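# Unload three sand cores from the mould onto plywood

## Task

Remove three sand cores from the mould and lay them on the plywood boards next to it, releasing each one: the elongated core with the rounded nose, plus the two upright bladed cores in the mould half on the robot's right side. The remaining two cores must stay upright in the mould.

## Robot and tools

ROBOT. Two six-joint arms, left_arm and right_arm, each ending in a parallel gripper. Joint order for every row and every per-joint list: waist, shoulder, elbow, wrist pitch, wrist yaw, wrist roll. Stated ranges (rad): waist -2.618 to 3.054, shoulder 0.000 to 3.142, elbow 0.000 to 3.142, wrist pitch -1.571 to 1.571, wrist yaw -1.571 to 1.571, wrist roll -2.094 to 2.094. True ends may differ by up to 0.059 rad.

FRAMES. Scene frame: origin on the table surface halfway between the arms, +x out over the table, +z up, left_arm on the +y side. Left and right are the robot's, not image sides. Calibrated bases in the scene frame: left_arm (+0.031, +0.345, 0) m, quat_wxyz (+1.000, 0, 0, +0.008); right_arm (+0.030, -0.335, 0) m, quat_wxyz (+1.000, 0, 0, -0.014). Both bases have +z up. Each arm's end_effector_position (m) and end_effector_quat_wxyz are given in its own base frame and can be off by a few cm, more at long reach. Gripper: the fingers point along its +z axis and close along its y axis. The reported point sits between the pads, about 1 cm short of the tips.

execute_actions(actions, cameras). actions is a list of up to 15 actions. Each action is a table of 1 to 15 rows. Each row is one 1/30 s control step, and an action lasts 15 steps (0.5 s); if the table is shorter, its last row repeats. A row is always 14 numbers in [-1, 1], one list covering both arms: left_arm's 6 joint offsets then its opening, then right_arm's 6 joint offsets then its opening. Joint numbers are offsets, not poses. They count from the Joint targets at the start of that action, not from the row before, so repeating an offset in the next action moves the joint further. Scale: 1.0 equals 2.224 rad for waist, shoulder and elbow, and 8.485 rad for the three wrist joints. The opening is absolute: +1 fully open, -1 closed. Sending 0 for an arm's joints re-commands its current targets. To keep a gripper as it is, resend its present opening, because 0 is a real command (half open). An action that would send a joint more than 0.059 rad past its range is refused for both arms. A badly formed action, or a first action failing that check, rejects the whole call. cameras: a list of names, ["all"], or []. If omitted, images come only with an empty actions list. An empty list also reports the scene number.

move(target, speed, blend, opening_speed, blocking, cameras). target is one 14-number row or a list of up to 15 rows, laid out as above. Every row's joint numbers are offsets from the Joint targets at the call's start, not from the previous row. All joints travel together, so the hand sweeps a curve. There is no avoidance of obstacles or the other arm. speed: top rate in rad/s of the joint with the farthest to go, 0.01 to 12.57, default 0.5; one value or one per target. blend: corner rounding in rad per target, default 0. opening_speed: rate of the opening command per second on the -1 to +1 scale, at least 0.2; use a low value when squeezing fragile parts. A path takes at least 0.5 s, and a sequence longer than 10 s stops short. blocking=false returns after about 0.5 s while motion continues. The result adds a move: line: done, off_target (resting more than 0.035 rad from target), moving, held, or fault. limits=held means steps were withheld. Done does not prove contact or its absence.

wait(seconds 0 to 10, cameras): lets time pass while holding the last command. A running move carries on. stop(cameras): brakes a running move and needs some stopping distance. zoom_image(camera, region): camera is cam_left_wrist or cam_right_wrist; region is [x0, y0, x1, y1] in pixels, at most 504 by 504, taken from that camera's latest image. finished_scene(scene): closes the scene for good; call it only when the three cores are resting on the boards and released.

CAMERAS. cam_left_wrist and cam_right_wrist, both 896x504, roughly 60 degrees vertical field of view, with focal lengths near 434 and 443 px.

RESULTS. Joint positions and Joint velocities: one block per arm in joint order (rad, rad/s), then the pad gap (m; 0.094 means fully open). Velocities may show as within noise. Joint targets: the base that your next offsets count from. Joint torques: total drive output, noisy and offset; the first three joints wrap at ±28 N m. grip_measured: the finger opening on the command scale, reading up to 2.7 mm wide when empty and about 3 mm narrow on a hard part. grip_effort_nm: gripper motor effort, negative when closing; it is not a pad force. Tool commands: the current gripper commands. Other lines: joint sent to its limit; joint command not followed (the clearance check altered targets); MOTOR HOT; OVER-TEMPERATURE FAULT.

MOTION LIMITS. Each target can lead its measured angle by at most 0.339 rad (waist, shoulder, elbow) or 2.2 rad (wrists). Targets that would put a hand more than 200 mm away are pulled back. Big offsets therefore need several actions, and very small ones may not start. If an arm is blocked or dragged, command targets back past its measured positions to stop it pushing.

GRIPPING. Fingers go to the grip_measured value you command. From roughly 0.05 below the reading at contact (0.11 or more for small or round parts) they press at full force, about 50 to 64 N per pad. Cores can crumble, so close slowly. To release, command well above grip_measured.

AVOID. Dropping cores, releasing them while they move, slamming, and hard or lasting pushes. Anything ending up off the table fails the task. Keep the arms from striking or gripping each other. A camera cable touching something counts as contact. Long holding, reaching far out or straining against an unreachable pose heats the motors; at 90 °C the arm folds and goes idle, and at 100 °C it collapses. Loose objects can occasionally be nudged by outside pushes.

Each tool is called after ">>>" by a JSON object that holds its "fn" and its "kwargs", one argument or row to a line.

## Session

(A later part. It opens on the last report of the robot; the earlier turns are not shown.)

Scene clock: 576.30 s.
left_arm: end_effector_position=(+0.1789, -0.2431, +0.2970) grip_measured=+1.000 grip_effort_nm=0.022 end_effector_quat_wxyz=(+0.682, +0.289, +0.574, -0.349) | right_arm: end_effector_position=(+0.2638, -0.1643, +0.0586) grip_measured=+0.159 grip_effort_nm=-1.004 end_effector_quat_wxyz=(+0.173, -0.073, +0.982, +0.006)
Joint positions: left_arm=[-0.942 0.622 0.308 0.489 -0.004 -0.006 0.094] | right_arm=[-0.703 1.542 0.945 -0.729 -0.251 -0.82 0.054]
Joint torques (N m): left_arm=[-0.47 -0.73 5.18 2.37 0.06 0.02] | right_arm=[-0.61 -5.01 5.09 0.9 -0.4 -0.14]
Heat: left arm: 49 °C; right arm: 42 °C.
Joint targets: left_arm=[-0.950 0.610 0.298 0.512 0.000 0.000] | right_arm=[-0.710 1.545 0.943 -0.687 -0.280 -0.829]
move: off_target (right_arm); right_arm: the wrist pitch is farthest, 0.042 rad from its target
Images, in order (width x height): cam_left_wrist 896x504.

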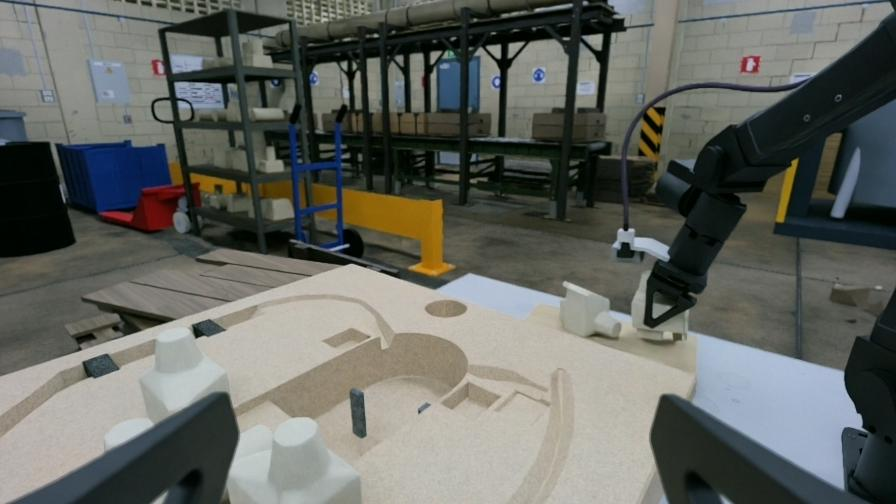

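Contact is close; two more small steps down.

>>> {"fn": "move", "kwargs": {
  "target": [0,0,0,0,0,0,1,0,0.0015,-0.0045,0.0015,0,0,0.08],
  "speed": 0.05
}}

>>> {"fn": "move", "kwargs": {
  "target": [0,0,0,0,0,0,1,0,0.0015,-0.0045,0.0015,0,0,0.08],
  "speed": 0.05,
  "cameras": ["cam_left_wrist"]
}}

>>> {"fn": "zoom_image", "kwargs": {
  "camera": "cam_left_wrist",
  "region": [560, 220, 740, 400]
}}

Scene clock: 580.80 s.
left_arm: end_effector_position=(+0.1789, -0.2431, +0.2970) grip_measured=+1.000 grip_effort_nm=0.032 end_effector_quat_wxyz=(+0.682, +0.289, +0.574, -0.349) | right_arm: end_effector_position=(+0.2638, -0.1642, +0.0579) grip_measured=+0.159 grip_effort_nm=-1.004 end_effector_quat_wxyz=(+0.174, -0.073, +0.982, +0.006)
Joint positions: left_arm=[-0.942 0.622 0.308 0.489 -0.004 -0.006 0.094] | right_arm=[-0.703 1.542 0.942 -0.725 -0.251 -0.82 0.054]
Joint torques (N m): left_arm=[-0.51 -0.59 5.11 2.4 0.06 0.01] | right_arm=[-0.59 -4.78 4.57 0.98 -0.39 -0.13]
Heat: left arm: 49 °C; right arm: 41 °C.
Joint targets: left_arm=[-0.950 0.610 0.298 0.512 0.000 0.000] | right_arm=[-0.710 1.549 0.932 -0.674 -0.280 -0.829]
move: off_target (right_arm); right_arm: the wrist pitch is farthest, 0.050 rad from its target

Scene clock: 581.50 s.
left_arm: end_effector_position=(+0.1789, -0.2431, +0.2970) grip_measured=+1.000 grip_effort_nm=0.037 end_effector_quat_wxyz=(+0.682, +0.289, +0.574, -0.349) | right_arm: end_effector_position=(+0.2638, -0.1641, +0.0574) grip_measured=+0.159 grip_effort_nm=-1.004 end_effector_quat_wxyz=(+0.174, -0.073, +0.982, +0.006)
Joint positions: left_arm=[-0.942 0.622 0.308 0.489 -0.004 -0.006 0.094] | right_arm=[-0.703 1.542 0.939 -0.721 -0.252 -0.82 0.054]
Joint torques (N m): left_arm=[-0.5 -0.62 5.08 2.38 0.07 -0.01] | right_arm=[-0.64 -4.51 4.01 1.07 -0.39 -0.14]
Heat: left arm: 49 °C; right arm: 41 °C.
Joint targets: left_arm=[-0.950 0.610 0.298 0.512 0.000 0.000] | right_arm=[-0.710 1.552 0.922 -0.662 -0.280 -0.829]
move: off_target (right_arm); right_arm: the wrist pitch is farthest, 0.060 rad from its target
Images, in order (width x height): cam_left_wrist 896x504.

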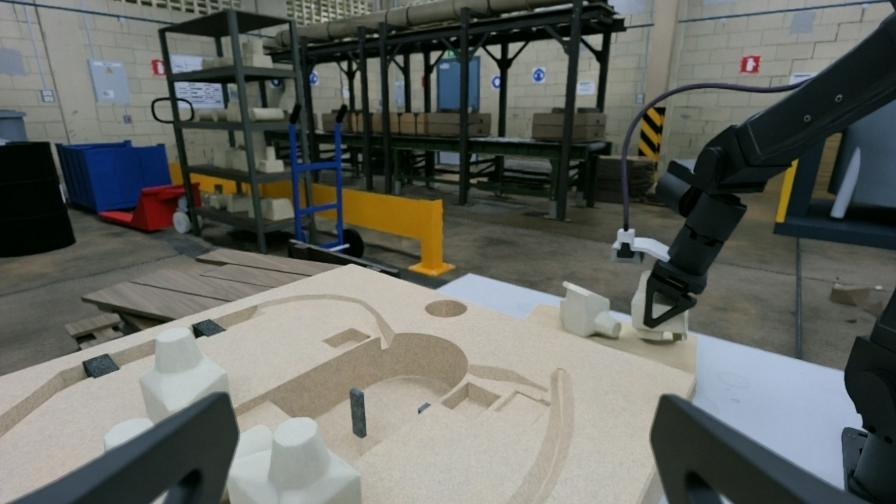

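Scaled by 2.800.

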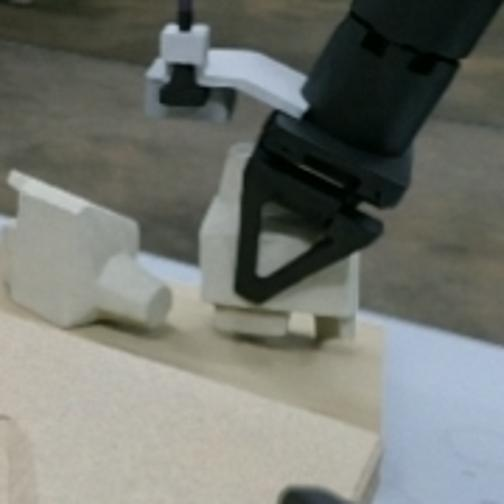

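>>> {"fn": "move", "kwargs": {
  "target": [0,0,0,0,0,0,1,0,-0.0015,0.0045,-0.0015,0,0,0.08],
  "speed": 0.1
}}

>>> {"fn": "move", "kwargs": {
  "target": [0,0,0,0,0,0,1,0,0,0,0,0,0,0.35],
  "opening_speed": 0.2,
  "cameras": ["all"]
}}

>>> {"fn": "zoom_image", "kwargs": {
  "camera": "cam_left_wrist",
  "region": [560, 220, 740, 400]
}}

Scene clock: 585.33 s.
left_arm: end_effector_position=(+0.1789, -0.2431, +0.2970) grip_measured=+1.000 grip_effort_nm=0.027 end_effector_quat_wxyz=(+0.682, +0.289, +0.574, -0.349) | right_arm: end_effector_position=(+0.2639, -0.1640, +0.0574) grip_measured=+0.159 grip_effort_nm=-1.009 end_effector_quat_wxyz=(+0.174, -0.073, +0.982, +0.006)
Joint positions: left_arm=[-0.942 0.622 0.308 0.489 -0.004 -0.006 0.094] | right_arm=[-0.703 1.542 0.939 -0.721 -0.252 -0.82 0.054]
Joint torques (N m): left_arm=[-0.46 -0.68 5.09 2.39 0.08 0.01] | right_arm=[-0.62 -4.75 4.78 0.94 -0.39 -0.14]
Heat: left arm: 49 °C; right arm: 41 °C.
Joint targets: left_arm=[-0.950 0.610 0.298 0.512 0.000 0.000] | right_arm=[-0.710 1.549 0.932 -0.675 -0.280 -0.829]
move: off_target (right_arm); right_arm: the wrist pitch is farthest, 0.046 rad from its target

Scene clock: 586.90 s.
left_arm: end_effector_position=(+0.1789, -0.2431, +0.2970) grip_measured=+1.000 grip_effort_nm=0.027 end_effector_quat_wxyz=(+0.682, +0.289, +0.574, -0.349) | right_arm: end_effector_position=(+0.2692, -0.1665, +0.0589) grip_measured=+0.347 grip_effort_nm=0.183 end_effector_quat_wxyz=(+0.186, -0.075, +0.980, +0.001)
Joint positions: left_arm=[-0.942 0.622 0.308 0.489 -0.004 -0.006 0.094] | right_arm=[-0.703 1.543 0.938 -0.695 -0.262 -0.821 0.063]
Joint torques (N m): left_arm=[-0.53 -0.65 5.12 2.38 0.08 0] | right_arm=[-0.61 -4.83 4.89 0.72 -0.31 -0.13]
Heat: left arm: 49 °C; right arm: 41 °C.
Joint targets: left_arm=[-0.950 0.610 0.298 0.512 0.000 0.000] | right_arm=[-0.710 1.549 0.932 -0.674 -0.280 -0.829]
move: done

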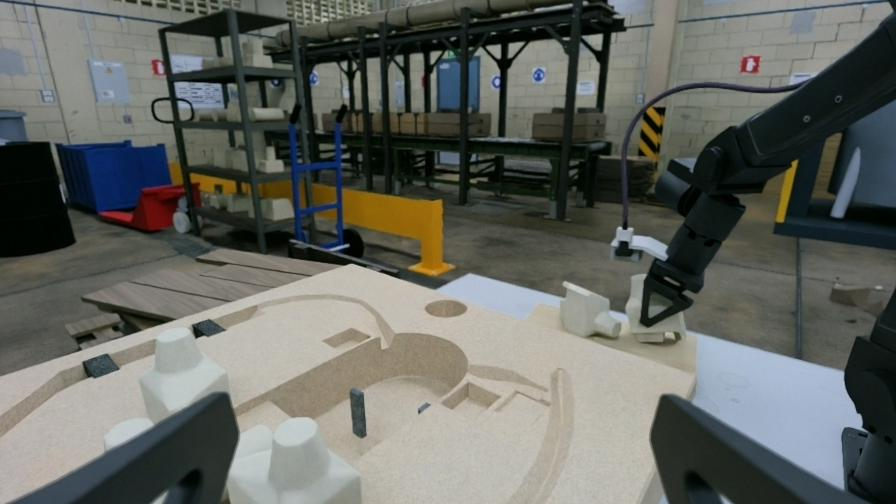

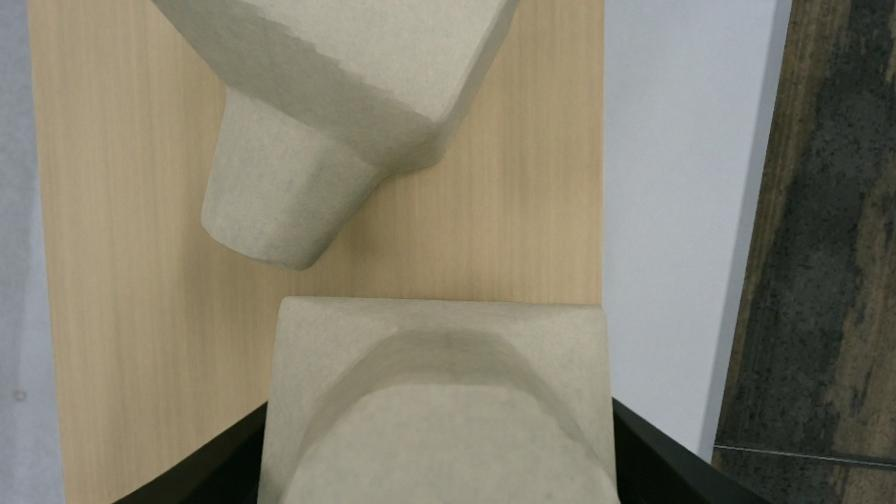

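Scaled by 2.800.

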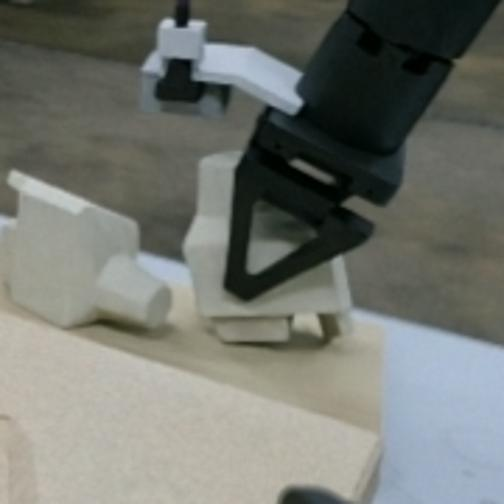

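>>> {"fn": "move", "kwargs": {
  "target": [0,0,0,0,0,0,1,0,0,0,0,0,0,0.65],
  "opening_speed": 0.3,
  "cameras": ["all"]
}}

>>> {"fn": "zoom_image", "kwargs": {
  "camera": "cam_left_wrist",
  "region": [560, 220, 740, 400]
}}

Scene clock: 591.63 s.
left_arm: end_effector_position=(+0.1789, -0.2431, +0.2970) grip_measured=+1.000 grip_effort_nm=0.032 end_effector_quat_wxyz=(+0.682, +0.289, +0.574, -0.349) | right_arm: end_effector_position=(+0.2694, -0.1665, +0.0589) grip_measured=+0.647 grip_effort_nm=0.178 end_effector_quat_wxyz=(+0.186, -0.075, +0.980, +0.001)
Joint positions: left_arm=[-0.942 0.622 0.308 0.489 -0.004 -0.006 0.094] | right_arm=[-0.703 1.543 0.938 -0.694 -0.262 -0.821 0.077]
Joint torques (N m): left_arm=[-0.51 -0.62 5.12 2.39 0.06 0.01] | right_arm=[-0.62 -4.83 4.89 0.74 -0.3 -0.14]
Heat: left arm: 49 °C; right arm: 41 °C.
Joint targets: left_arm=[-0.950 0.610 0.298 0.512 0.000 0.000] | right_arm=[-0.710 1.549 0.932 -0.674 -0.280 -0.829]
move: done

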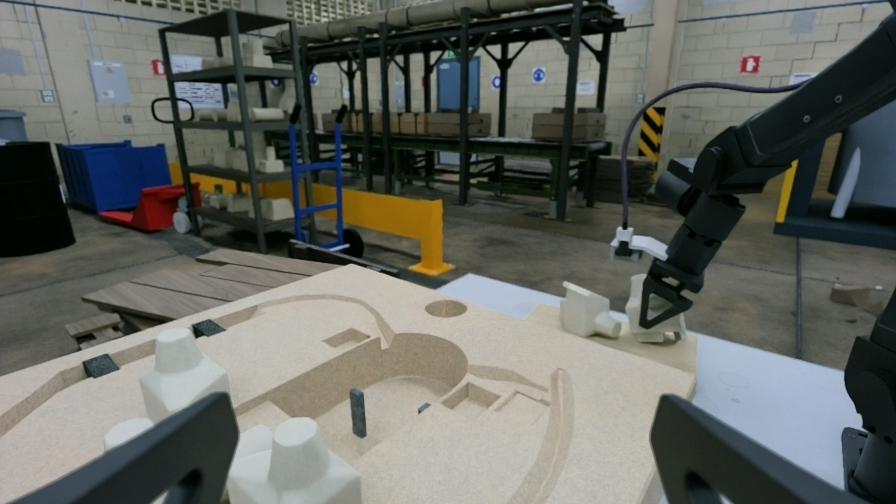

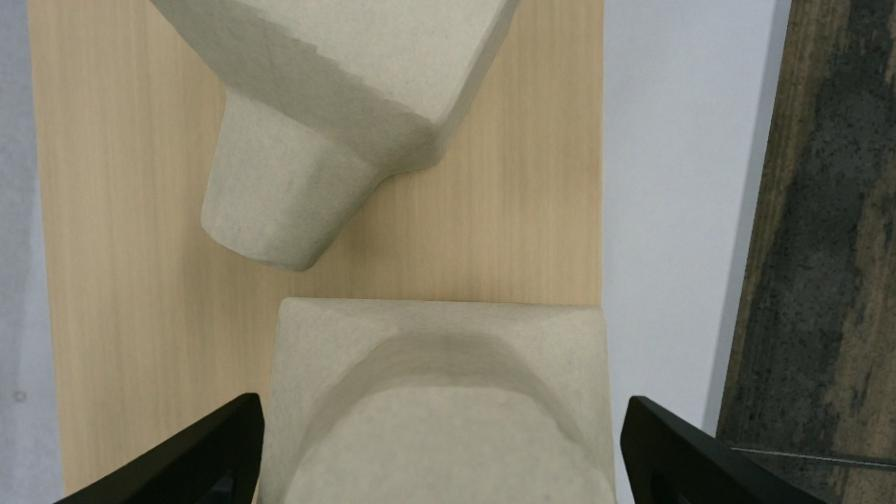

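Scaled by 2.800.

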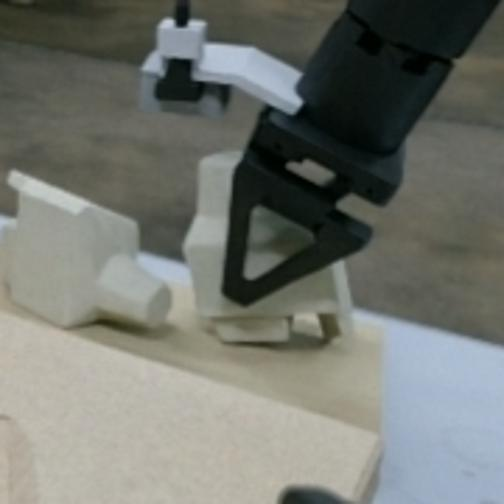

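>>> {"fn": "move", "kwargs": {
  "target": [
    [0,0,0,0,0,0,1,-0.0198,-0.0462,0.0431,-0.0234,0,0,0.65],
    [0,0,0,0,0,0,1,-0.0396,-0.076,0.101,-0.0464,0,0,0.65]
  ],
  "speed": 0.15,
  "cameras": ["all"]
}}

Scene clock: 623.97 s.
left_arm: end_effector_position=(+0.1789, -0.2431, +0.2970) grip_measured=+1.000 grip_effort_nm=0.022 end_effector_quat_wxyz=(+0.682, +0.289, +0.574, -0.349) | right_arm: end_effector_position=(+0.2348, -0.1702, +0.1350) grip_measured=+0.647 grip_effort_nm=0.178 end_effector_quat_wxyz=(+0.177, -0.030, +0.984, +0.004)
Joint positions: left_arm=[-0.942 0.622 0.308 0.489 -0.004 -0.006 0.094] | right_arm=[-0.791 1.403 1.129 -1.053 -0.263 -0.821 0.077]
Joint torques (N m): left_arm=[-0.53 -0.65 5.14 2.37 0.06 0.01] | right_arm=[-0.62 -6.26 7.82 0.38 -0.3 -0.13]
Heat: left arm: 49 °C; right arm: 40 °C.
Joint targets: left_arm=[-0.950 0.610 0.298 0.512 0.000 0.000] | right_arm=[-0.798 1.380 1.157 -1.068 -0.280 -0.829]
move: done

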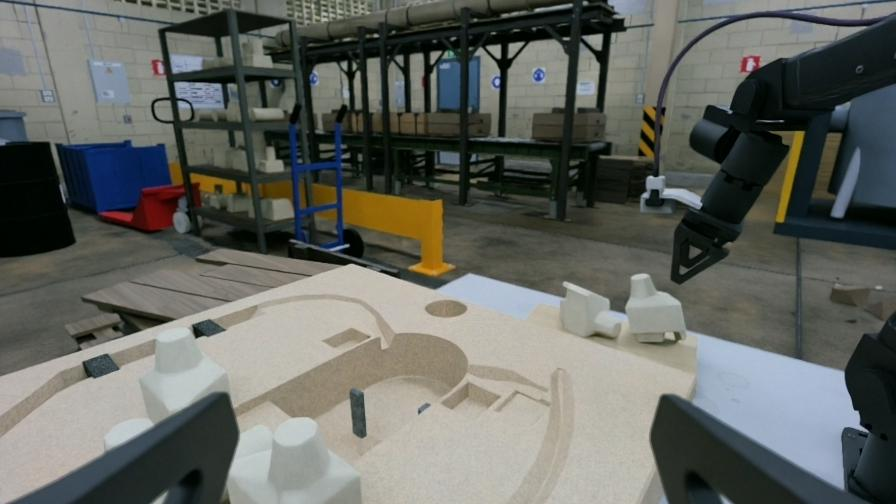

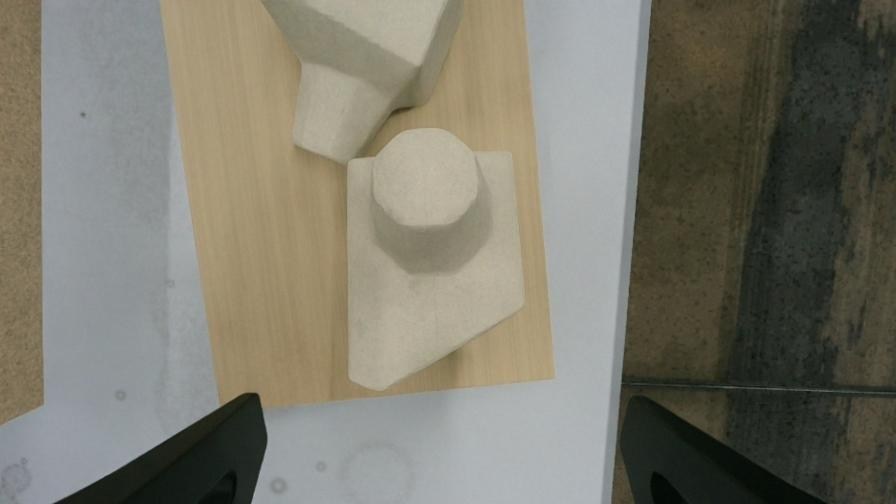

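>>> {"fn": "move", "kwargs": {
  "target": [0.2023,0.2653,0.8552,-0.2442,0,0,1,0.1,-0.1259,0.379,-0.0509,0.033,0.0977,0.65],
  "speed": 0.7,
  "cameras": ["all"]
}}

Scene clock: 632.40 s.
left_arm: end_effector_position=(+0.1917, -0.1048, +0.4690) grip_measured=+1.000 grip_effort_nm=0.027 end_effector_quat_wxyz=(+0.467, +0.217, +0.849, -0.121) | right_arm: end_effector_position=(+0.1797, -0.1159, +0.4412) grip_measured=+0.647 grip_effort_nm=0.173 end_effector_quat_wxyz=(+0.447, +0.249, +0.849, -0.133)
Joint positions: left_arm=[-0.508 1.198 2.186 -1.553 -0.004 -0.006 0.094] | right_arm=[-0.583 1.1 1.986 -1.486 -0.006 -0.008 0.077]
Joint torques (N m): left_arm=[0.72 0.01 3.54 1.96 0.07 0] | right_arm=[0.62 0.32 4.31 1.26 0.04 0.02]
Heat: left arm: 49 °C; right arm: 40 °C.
Joint targets: left_arm=[-0.500 1.200 2.201 -1.560 0.000 0.000] | right_arm=[-0.576 1.100 2.000 -1.500 0.000 0.000]
move: done

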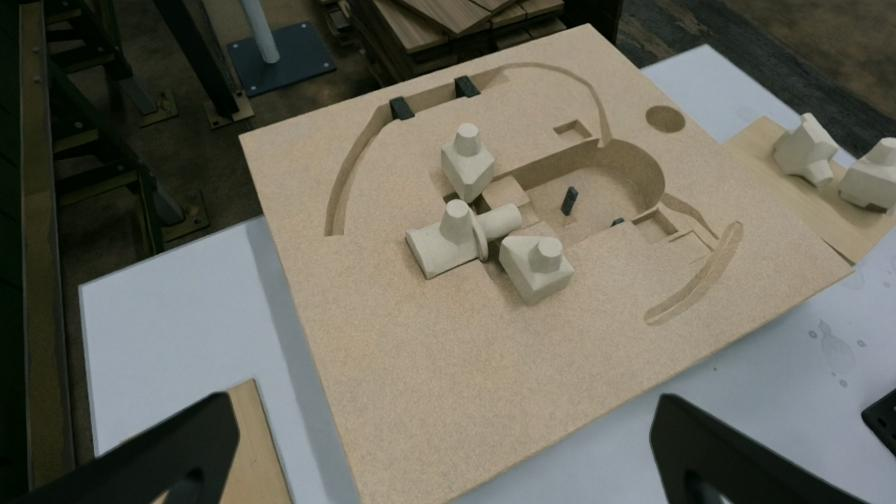

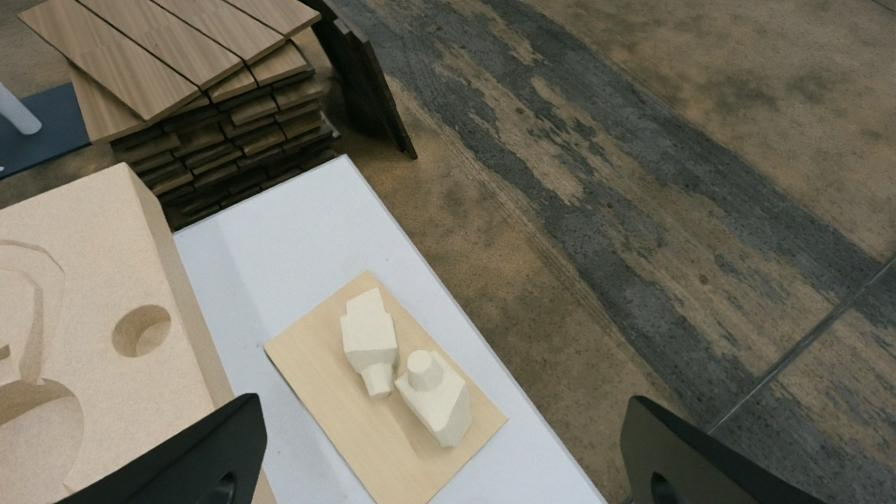

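>>> {"fn": "zoom_image", "kwargs": {
  "camera": "cam_left_wrist",
  "region": [370, 100, 620, 330]
}}

Scaled by 2.016.

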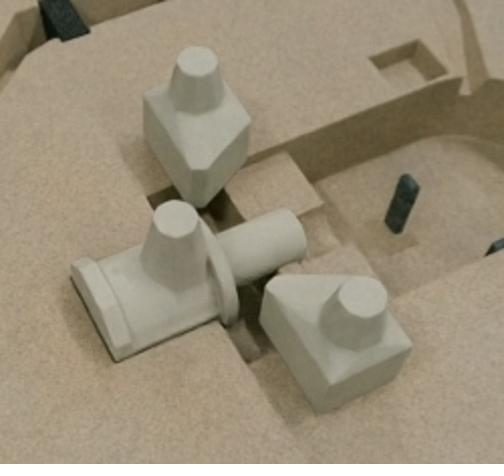

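>>> {"fn": "move", "kwargs": {
  "target": [0.049,0.2923,0.0616,0.0144,0.03206,0.0911,0.4,0,0,0,0,0,0,0.65],
  "speed": 0.6,
  "cameras": ["cam_left_wrist"]
}}

>>> {"fn": "move", "kwargs": {
  "target": [0,0.155,0,0,0,0,0.4,0,0,0,0,0,0,0.65],
  "speed": 0.3,
  "cameras": ["cam_left_wrist"]
}}

Scene clock: 677.83 s.
left_arm: end_effector_position=(+0.3697, -0.2024, +0.3348) grip_measured=+0.402 grip_effort_nm=-0.085 end_effector_quat_wxyz=(+0.306, +0.552, +0.773, -0.066) | right_arm: end_effector_position=(+0.1794, -0.1159, +0.4409) grip_measured=+0.647 grip_effort_nm=0.173 end_effector_quat_wxyz=(+0.446, +0.250, +0.849, -0.133)
Joint positions: left_arm=[-0.397 1.848 2.316 -1.447 0.253 0.765 0.066] | right_arm=[-0.583 1.1 1.986 -1.487 -0.005 -0.008 0.077]
Joint torques (N m): left_arm=[0.59 -7.08 5.91 1.61 0.38 0.02] | right_arm=[0.64 0.32 4.31 1.27 0.05 0.05]
Heat: left arm: 46 °C; right arm: 39 °C.
Joint targets: left_arm=[-0.391 1.850 2.338 -1.438 0.272 0.772] | right_arm=[-0.576 1.100 2.000 -1.500 0.000 0.000]
move: done
Images, in order (width x height): cam_left_wrist 896x504.

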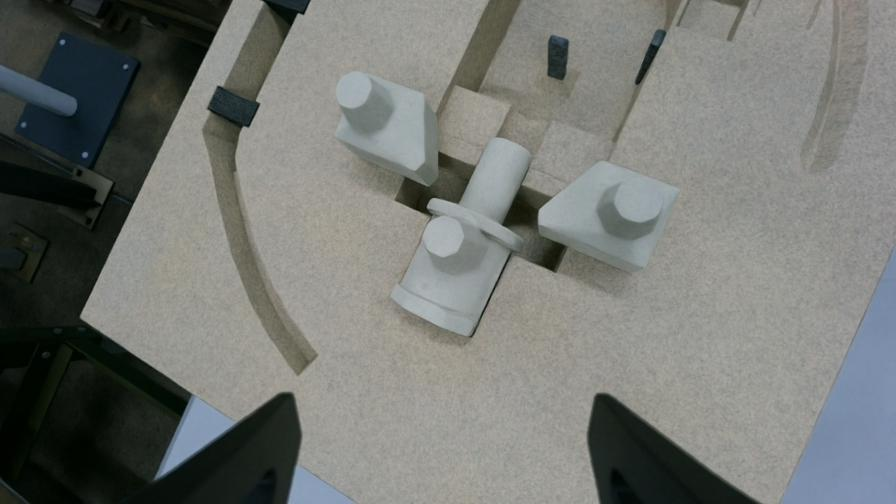

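Scene clock: 679.40 s.
left_arm: end_effector_position=(+0.4158, -0.2221, +0.1945) grip_measured=+0.402 grip_effort_nm=-0.081 end_effector_quat_wxyz=(+0.153, +0.554, +0.812, -0.100) | right_arm: end_effector_position=(+0.1794, -0.1159, +0.4409) grip_measured=+0.647 grip_effort_nm=0.173 end_effector_quat_wxyz=(+0.446, +0.250, +0.849, -0.133)
Joint positions: left_arm=[-0.397 2.182 2.323 -1.445 0.255 0.766 0.066] | right_arm=[-0.583 1.1 1.986 -1.487 -0.005 -0.008 0.077]
Joint torques (N m): left_arm=[0.53 -9.28 5.79 1.02 0.39 0.02] | right_arm=[0.65 0.35 4.3 1.27 0.05 0.05]
Heat: left arm: 46 °C; right arm: 39 °C.
Joint targets: left_arm=[-0.391 2.195 2.338 -1.438 0.272 0.773] | right_arm=[-0.576 1.100 2.000 -1.500 0.000 0.000]
move: done
Images, in order (width x height): cam_left_wrist 896x504.

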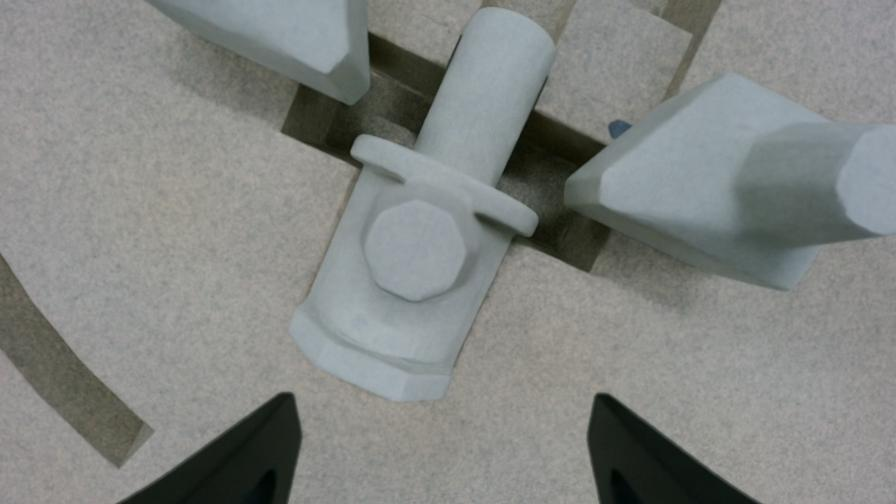

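>>> {"fn": "zoom_image", "kwargs": {
  "camera": "cam_left_wrist",
  "region": [280, 120, 560, 410]
}}

Scaled by 1.738.

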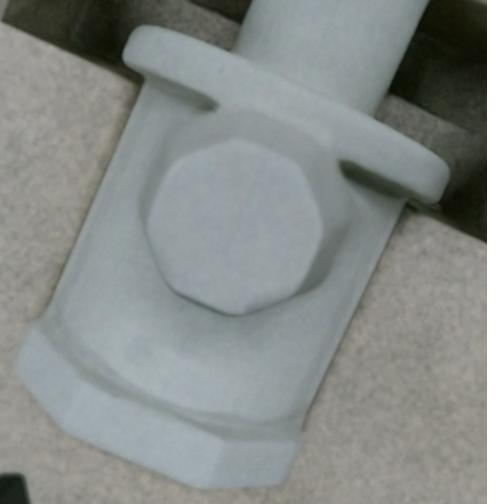

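>>> {"fn": "move", "kwargs": {
  "target": [-0.0043,0.0499,0.0818,-0.00825,0.0013,0,0.4,0,0,0,0,0,0,0.65],
  "speed": 0.2,
  "cameras": ["cam_left_wrist"]
}}

Scene clock: 706.67 s.
left_arm: end_effector_position=(+0.4315, -0.2301, +0.1970) grip_measured=+0.402 grip_effort_nm=-0.081 end_effector_quat_wxyz=(+0.163, +0.555, +0.810, -0.102) | right_arm: end_effector_position=(+0.1794, -0.1159, +0.4408) grip_measured=+0.647 grip_effort_nm=0.178 end_effector_quat_wxyz=(+0.446, +0.250, +0.849, -0.133)
Joint positions: left_arm=[-0.397 2.281 2.495 -1.499 0.263 0.766 0.066] | right_arm=[-0.583 1.1 1.986 -1.488 -0.005 -0.008 0.077]
Joint torques (N m): left_arm=[-0.23 -8.96 6.53 0.91 0.42 0.01] | right_arm=[0.64 0.32 4.3 1.28 0.05 0.05]
Heat: left arm: 42 °C; right arm: 40 °C.
Joint targets: left_arm=[-0.400 2.306 2.520 -1.508 0.283 0.773] | right_arm=[-0.576 1.100 2.000 -1.500 0.000 0.000]
move: done
Images, in order (width x height): cam_left_wrist 896x504.

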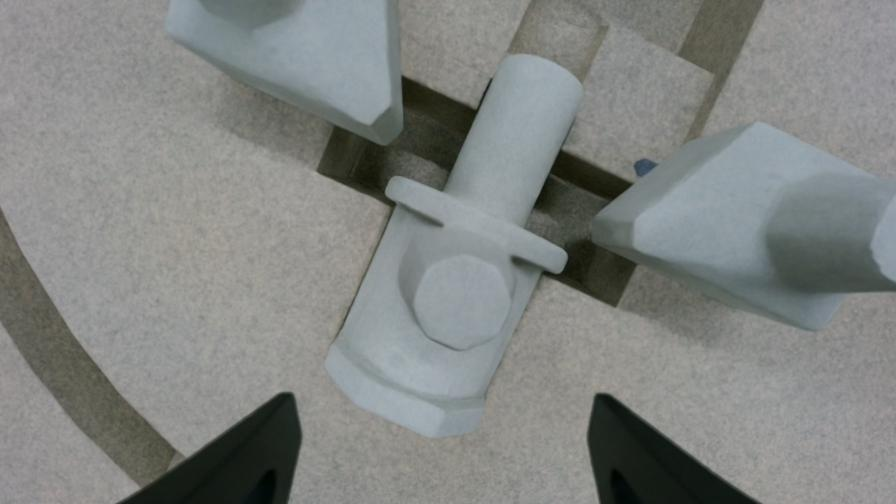

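>>> {"fn": "move", "kwargs": {
  "target": [-0.0166,-0.0027,-0.0944,0.02275,-0.0006,-0.0008,0.4,0,0,0,0,0,0,0.65],
  "speed": 0.15,
  "cameras": ["cam_left_wrist"]
}}

Scene clock: 717.37 s.
left_arm: end_effector_position=(+0.4371, -0.2505, +0.1547) grip_measured=+0.402 grip_effort_nm=-0.076 end_effector_quat_wxyz=(+0.158, +0.568, +0.801, -0.105) | right_arm: end_effector_position=(+0.1793, -0.1159, +0.4407) grip_measured=+0.647 grip_effort_nm=0.173 end_effector_quat_wxyz=(+0.446, +0.250, +0.849, -0.133)
Joint positions: left_arm=[-0.43 2.281 2.317 -1.326 0.264 0.766 0.066] | right_arm=[-0.583 1.1 1.986 -1.488 -0.005 -0.008 0.077]
Joint torques (N m): left_arm=[-0.53 -9.74 4.12 1.1 0.32 -0.04] | right_arm=[0.62 0.32 4.33 1.28 0.04 0.04]
Heat: left arm: 41 °C; right arm: 40 °C.
Joint targets: left_arm=[-0.437 2.300 2.310 -1.315 0.278 0.766] | right_arm=[-0.576 1.100 2.000 -1.500 0.000 0.000]
move: done
Images, in order (width x height): cam_left_wrist 896x504.

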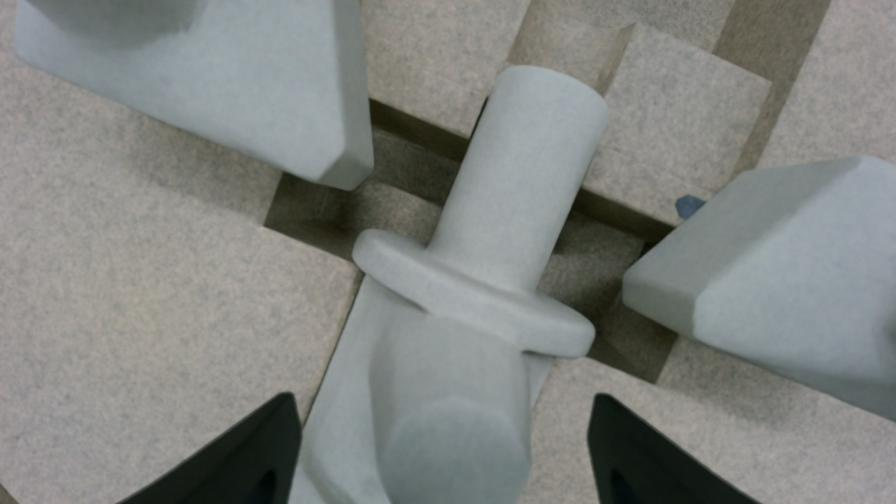

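>>> {"fn": "move", "kwargs": {
  "target": [-0.0056,-0.0125,-0.036,0.0072,0,0,0.4,0,0,0,0,0,0,0.65],
  "speed": 0.1,
  "cameras": ["cam_left_wrist"]
}}

Scene clock: 727.57 s.
left_arm: end_effector_position=(+0.4343, -0.2557, +0.1339) grip_measured=+0.402 grip_effort_nm=-0.081 end_effector_quat_wxyz=(+0.148, +0.572, +0.799, -0.108) | right_arm: end_effector_position=(+0.1793, -0.1159, +0.4407) grip_measured=+0.647 grip_effort_nm=0.183 end_effector_quat_wxyz=(+0.446, +0.250, +0.849, -0.133)
Joint positions: left_arm=[-0.442 2.281 2.237 -1.266 0.264 0.766 0.066] | right_arm=[-0.583 1.1 1.986 -1.488 -0.005 -0.008 0.077]
Joint torques (N m): left_arm=[-0.57 -11.77 4.21 1.06 0.36 -0.06] | right_arm=[0.59 0.29 4.31 1.28 0.04 0.04]
Heat: left arm: 41 °C; right arm: 40 °C.
Joint targets: left_arm=[-0.450 2.272 2.229 -1.254 0.278 0.766] | right_arm=[-0.576 1.100 2.000 -1.500 0.000 0.000]
move: done
Images, in order (width x height): cam_left_wrist 896x504.

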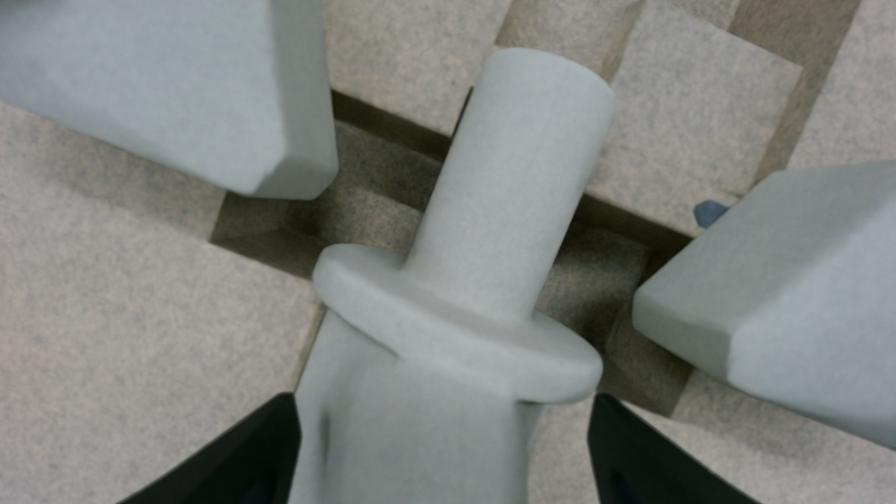

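>>> {"fn": "move", "kwargs": {
  "target": [0,0,0,0,0,0,-0.25,0,0,0,0,0,0,0.65],
  "opening_speed": 0.3,
  "cameras": ["cam_left_wrist"]
}}

>>> {"fn": "move", "kwargs": {
  "target": [0,0,0,0,0,0,-0.45,0,0,0,0,0,0,0.65],
  "opening_speed": 0.2
}}

Scene clock: 735.07 s.
left_arm: end_effector_position=(+0.4367, -0.2538, +0.1351) grip_measured=-0.113 grip_effort_nm=-1.004 end_effector_quat_wxyz=(+0.153, +0.576, +0.796, -0.102) | right_arm: end_effector_position=(+0.1793, -0.1159, +0.4407) grip_measured=+0.647 grip_effort_nm=0.178 end_effector_quat_wxyz=(+0.446, +0.250, +0.849, -0.133)
Joint positions: left_arm=[-0.439 2.278 2.236 -1.26 0.256 0.779 0.042] | right_arm=[-0.583 1.1 1.986 -1.488 -0.005 -0.008 0.077]
Joint torques (N m): left_arm=[-0.81 -11.54 4.29 1.02 0.43 -0.22] | right_arm=[0.62 0.31 4.31 1.28 0.04 0.04]
Heat: left arm: 40 °C; right arm: 40 °C.
Joint targets: left_arm=[-0.450 2.272 2.229 -1.254 0.278 0.766] | right_arm=[-0.576 1.100 2.000 -1.500 0.000 0.000]
move: done
Images, in order (width x height): cam_left_wrist 896x504.

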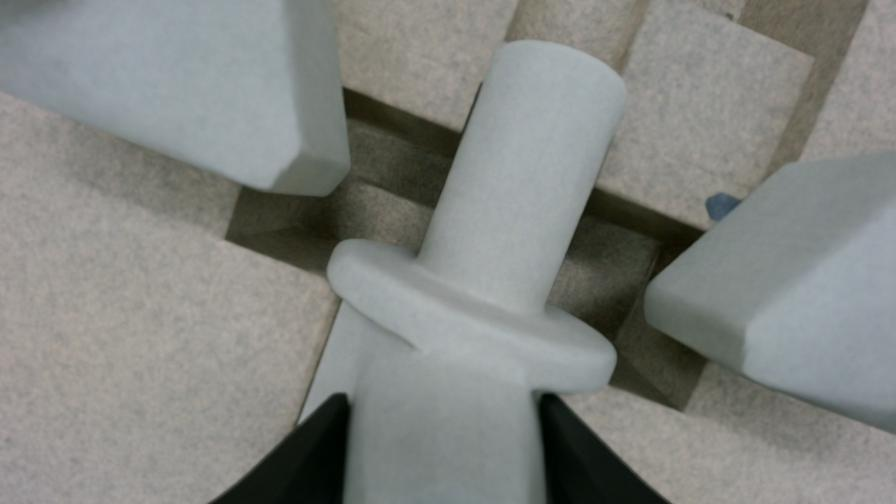

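Scene clock: 736.27 s.
left_arm: end_effector_position=(+0.4367, -0.2538, +0.1351) grip_measured=-0.113 grip_effort_nm=-0.999 end_effector_quat_wxyz=(+0.153, +0.576, +0.796, -0.102) | right_arm: end_effector_position=(+0.1793, -0.1159, +0.4407) grip_measured=+0.647 grip_effort_nm=0.178 end_effector_quat_wxyz=(+0.446, +0.250, +0.849, -0.133)
Joint positions: left_arm=[-0.439 2.278 2.236 -1.26 0.256 0.779 0.042] | right_arm=[-0.583 1.1 1.986 -1.488 -0.005 -0.008 0.077]
Joint torques (N m): left_arm=[-0.76 -11.59 4.31 1 0.42 -0.21] | right_arm=[0.64 0.32 4.31 1.28 0.04 0.04]
Heat: left arm: 40 °C; right arm: 40 °C.
Joint targets: left_arm=[-0.450 2.272 2.229 -1.254 0.278 0.766] | right_arm=[-0.576 1.100 2.000 -1.500 0.000 0.000]
move: done

>>> {"fn": "move", "kwargs": {
  "target": [
    [0,0.007,0.0273,-0.0054,0,0,-0.45,0,0,0,0,0,0,0.65],
    [0,0.0205,0.0818,-0.0161,0,0,-0.45,0,0,0,0,0,0,0.65]
  ],
  "speed": 0.12,
  "cameras": ["cam_left_wrist"]
}}

Scene clock: 745.20 s.
left_arm: end_effector_position=(+0.4357, -0.2512, +0.1434) grip_measured=-0.113 grip_effort_nm=-0.994 end_effector_quat_wxyz=(+0.137, +0.577, +0.800, -0.095) | right_arm: end_effector_position=(+0.1793, -0.1158, +0.4407) grip_measured=+0.647 grip_effort_nm=0.173 end_effector_quat_wxyz=(+0.446, +0.250, +0.849, -0.133)
Joint positions: left_arm=[-0.443 2.326 2.363 -1.368 0.235 0.779 0.042] | right_arm=[-0.583 1.1 1.986 -1.489 -0.005 -0.008 0.077]
Joint torques (N m): left_arm=[-0.64 -11.78 8.84 0.68 0.68 -0.2] | right_arm=[0.64 0.31 4.34 1.27 0.04 0.04]
Heat: left arm: 39 °C; right arm: 40 °C.
Joint targets: left_arm=[-0.450 2.318 2.411 -1.391 0.278 0.766] | right_arm=[-0.576 1.100 2.000 -1.500 0.000 0.000]
move: off_target (left_arm); left_arm: the elbow is farthest, 0.048 rad from its target
Images, in order (width x height): cam_left_wrist 896x504.

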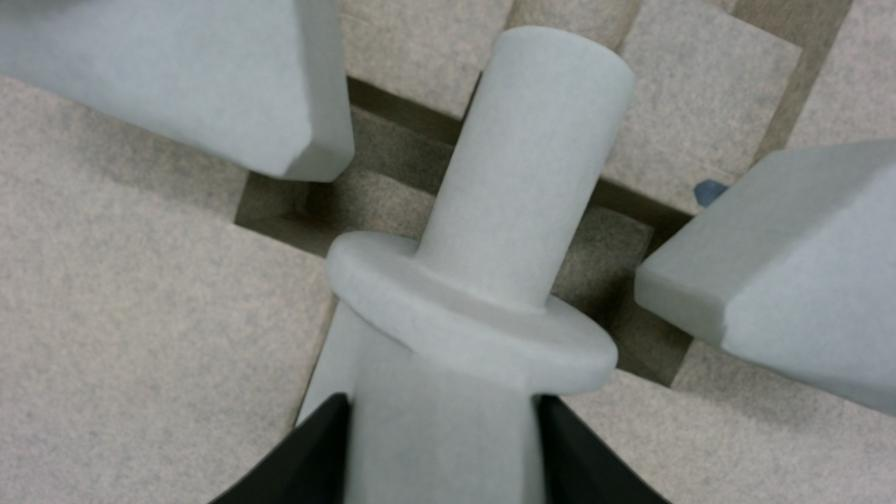

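>>> {"fn": "move", "kwargs": {
  "target": [0,0.004,0.036,-0.0075,0.001,0,-0.45,0,0,0,0,0,0,0.65],
  "speed": 0.12,
  "cameras": ["cam_left_wrist"]
}}

Scene clock: 750.60 s.
left_arm: end_effector_position=(+0.4330, -0.2499, +0.1613) grip_measured=-0.113 grip_effort_nm=-1.004 end_effector_quat_wxyz=(+0.141, +0.577, +0.799, -0.094) | right_arm: end_effector_position=(+0.1793, -0.1158, +0.4407) grip_measured=+0.647 grip_effort_nm=0.173 end_effector_quat_wxyz=(+0.446, +0.250, +0.849, -0.133)
Joint positions: left_arm=[-0.443 2.331 2.444 -1.435 0.234 0.779 0.042] | right_arm=[-0.583 1.1 1.986 -1.489 -0.005 -0.007 0.077]
Joint torques (N m): left_arm=[-0.47 -11.58 8.58 0.71 0.77 -0.21] | right_arm=[0.64 0.32 4.33 1.28 0.03 0.04]
Heat: left arm: 39 °C; right arm: 40 °C.
Joint targets: left_arm=[-0.450 2.326 2.491 -1.454 0.286 0.766] | right_arm=[-0.576 1.100 2.000 -1.500 0.000 0.000]
move: off_target (left_arm); left_arm: the wrist yaw is farthest, 0.052 rad from its target
Images, in order (width x height): cam_left_wrist 896x504.

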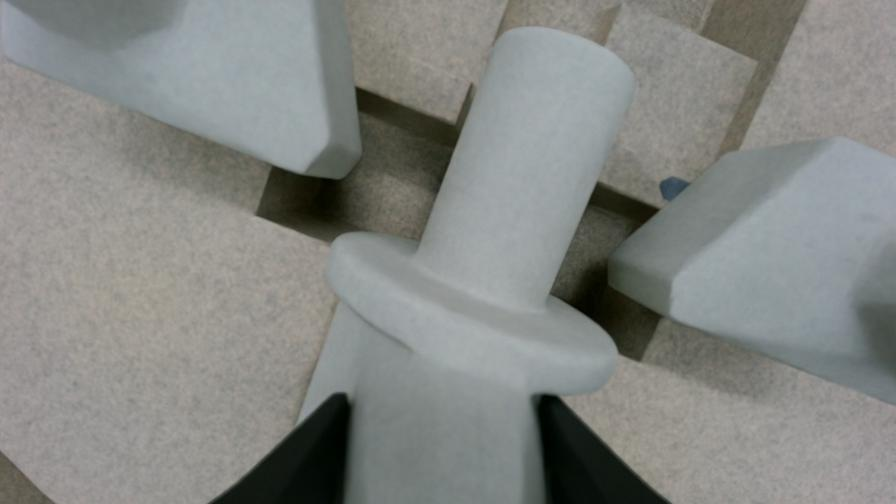

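>>> {"fn": "move", "kwargs": {
  "target": [
    [0,-0.007,0.036,-0.006,0.0005,0,-0.45,0,0,0,0,0,0,0.65],
    [0.0,-0.06,0.05,-0.004,0.0005,0,-0.45,0,0,0,0,0,0,0.65]
  ],
  "speed": 0.12,
  "cameras": ["all"]
}}

Scene clock: 754.87 s.
left_arm: end_effector_position=(+0.4230, -0.2468, +0.2129) grip_measured=-0.113 grip_effort_nm=-1.004 end_effector_quat_wxyz=(+0.176, +0.574, +0.794, -0.092) | right_arm: end_effector_position=(+0.1793, -0.1158, +0.4407) grip_measured=+0.647 grip_effort_nm=0.173 end_effector_quat_wxyz=(+0.446, +0.250, +0.849, -0.133)
Joint positions: left_arm=[-0.443 2.28 2.558 -1.527 0.243 0.77 0.042] | right_arm=[-0.583 1.1 1.986 -1.489 -0.005 -0.007 0.077]
Joint torques (N m): left_arm=[-0.5 -17.31 8.2 1.47 0.7 -0.11] | right_arm=[0.64 0.32 4.3 1.28 0.04 0.04]
Heat: left arm: 41 °C; right arm: 40 °C.
Joint targets: left_arm=[-0.450 2.193 2.603 -1.488 0.290 0.766] | right_arm=[-0.576 1.100 2.000 -1.500 0.000 0.000]
move: off_target (left_arm); left_arm: the shoulder is farthest, 0.088 rad from its target

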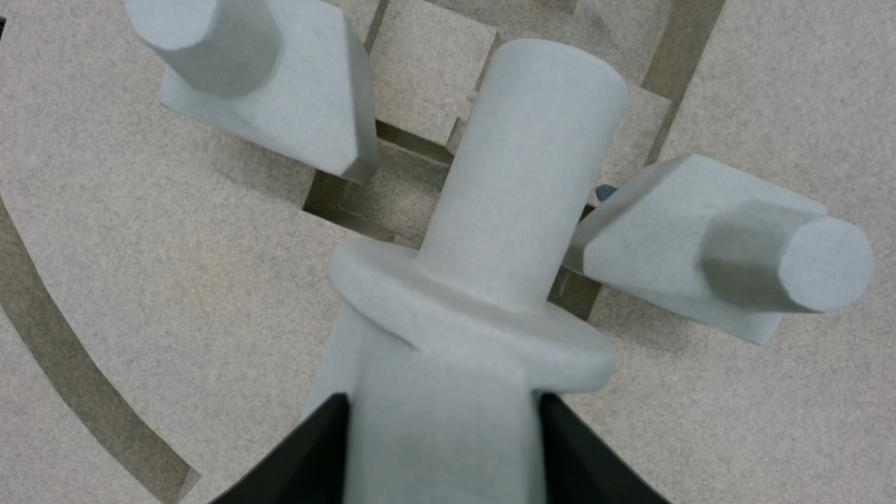

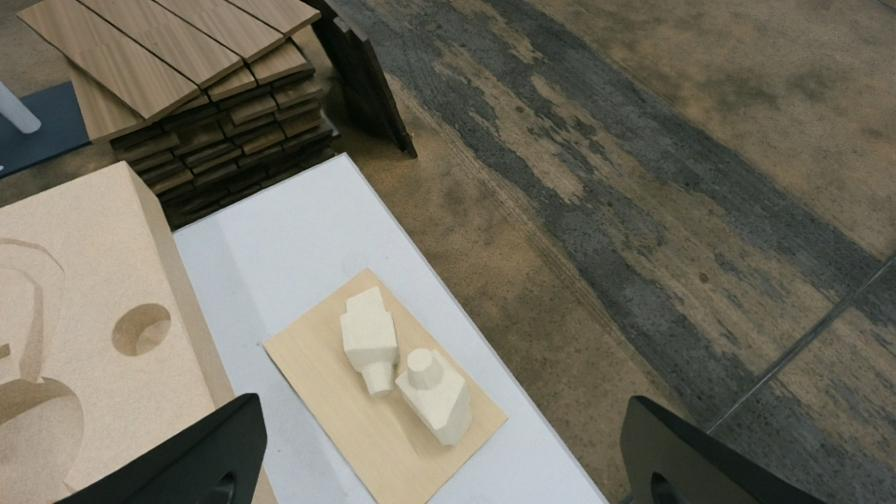

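>>> {"fn": "move", "kwargs": {
  "target": [
    [0.09,0,0,0,0,0,-0.45,0,0,0,0,0,0,0.65],
    [0.1574,-0.2878,-0.3566,0.0156,0,0,-0.45,0,0,0,0,0,0,0.65]
  ],
  "speed": 0.35,
  "cameras": ["all"]
}}

Scene clock: 767.80 s.
left_arm: end_effector_position=(+0.3355, -0.0787, +0.2569) grip_measured=-0.113 grip_effort_nm=-0.999 end_effector_quat_wxyz=(+0.198, +0.434, +0.877, -0.060) | right_arm: end_effector_position=(+0.1793, -0.1158, +0.4407) grip_measured=+0.647 grip_effort_nm=0.173 end_effector_quat_wxyz=(+0.446, +0.250, +0.849, -0.133)
Joint positions: left_arm=[-0.107 1.614 1.798 -1.416 0.245 0.77 0.042] | right_arm=[-0.583 1.1 1.986 -1.489 -0.005 -0.007 0.077]
Joint torques (N m): left_arm=[0.61 -10.5 5.44 1.74 0.7 -0.12] | right_arm=[0.65 0.32 4.33 1.28 0.04 0.05]
Heat: left arm: 48 °C; right arm: 40 °C.
Joint targets: left_arm=[-0.100 1.553 1.810 -1.356 0.290 0.766] | right_arm=[-0.576 1.100 2.000 -1.500 0.000 0.000]
move: off_target (left_arm); left_arm: the shoulder is farthest, 0.061 rad from its target

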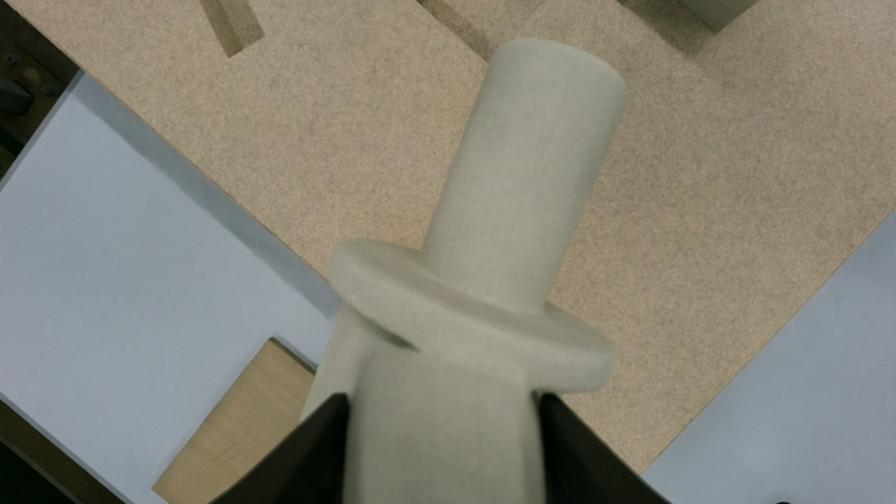

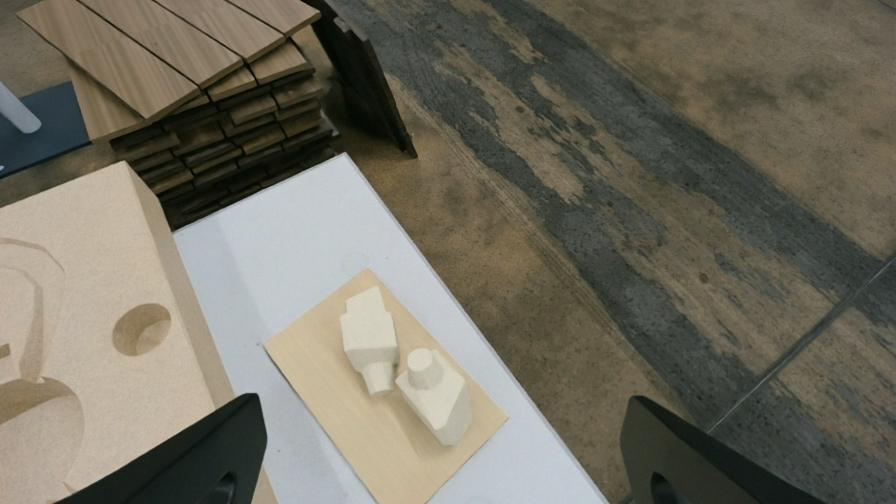

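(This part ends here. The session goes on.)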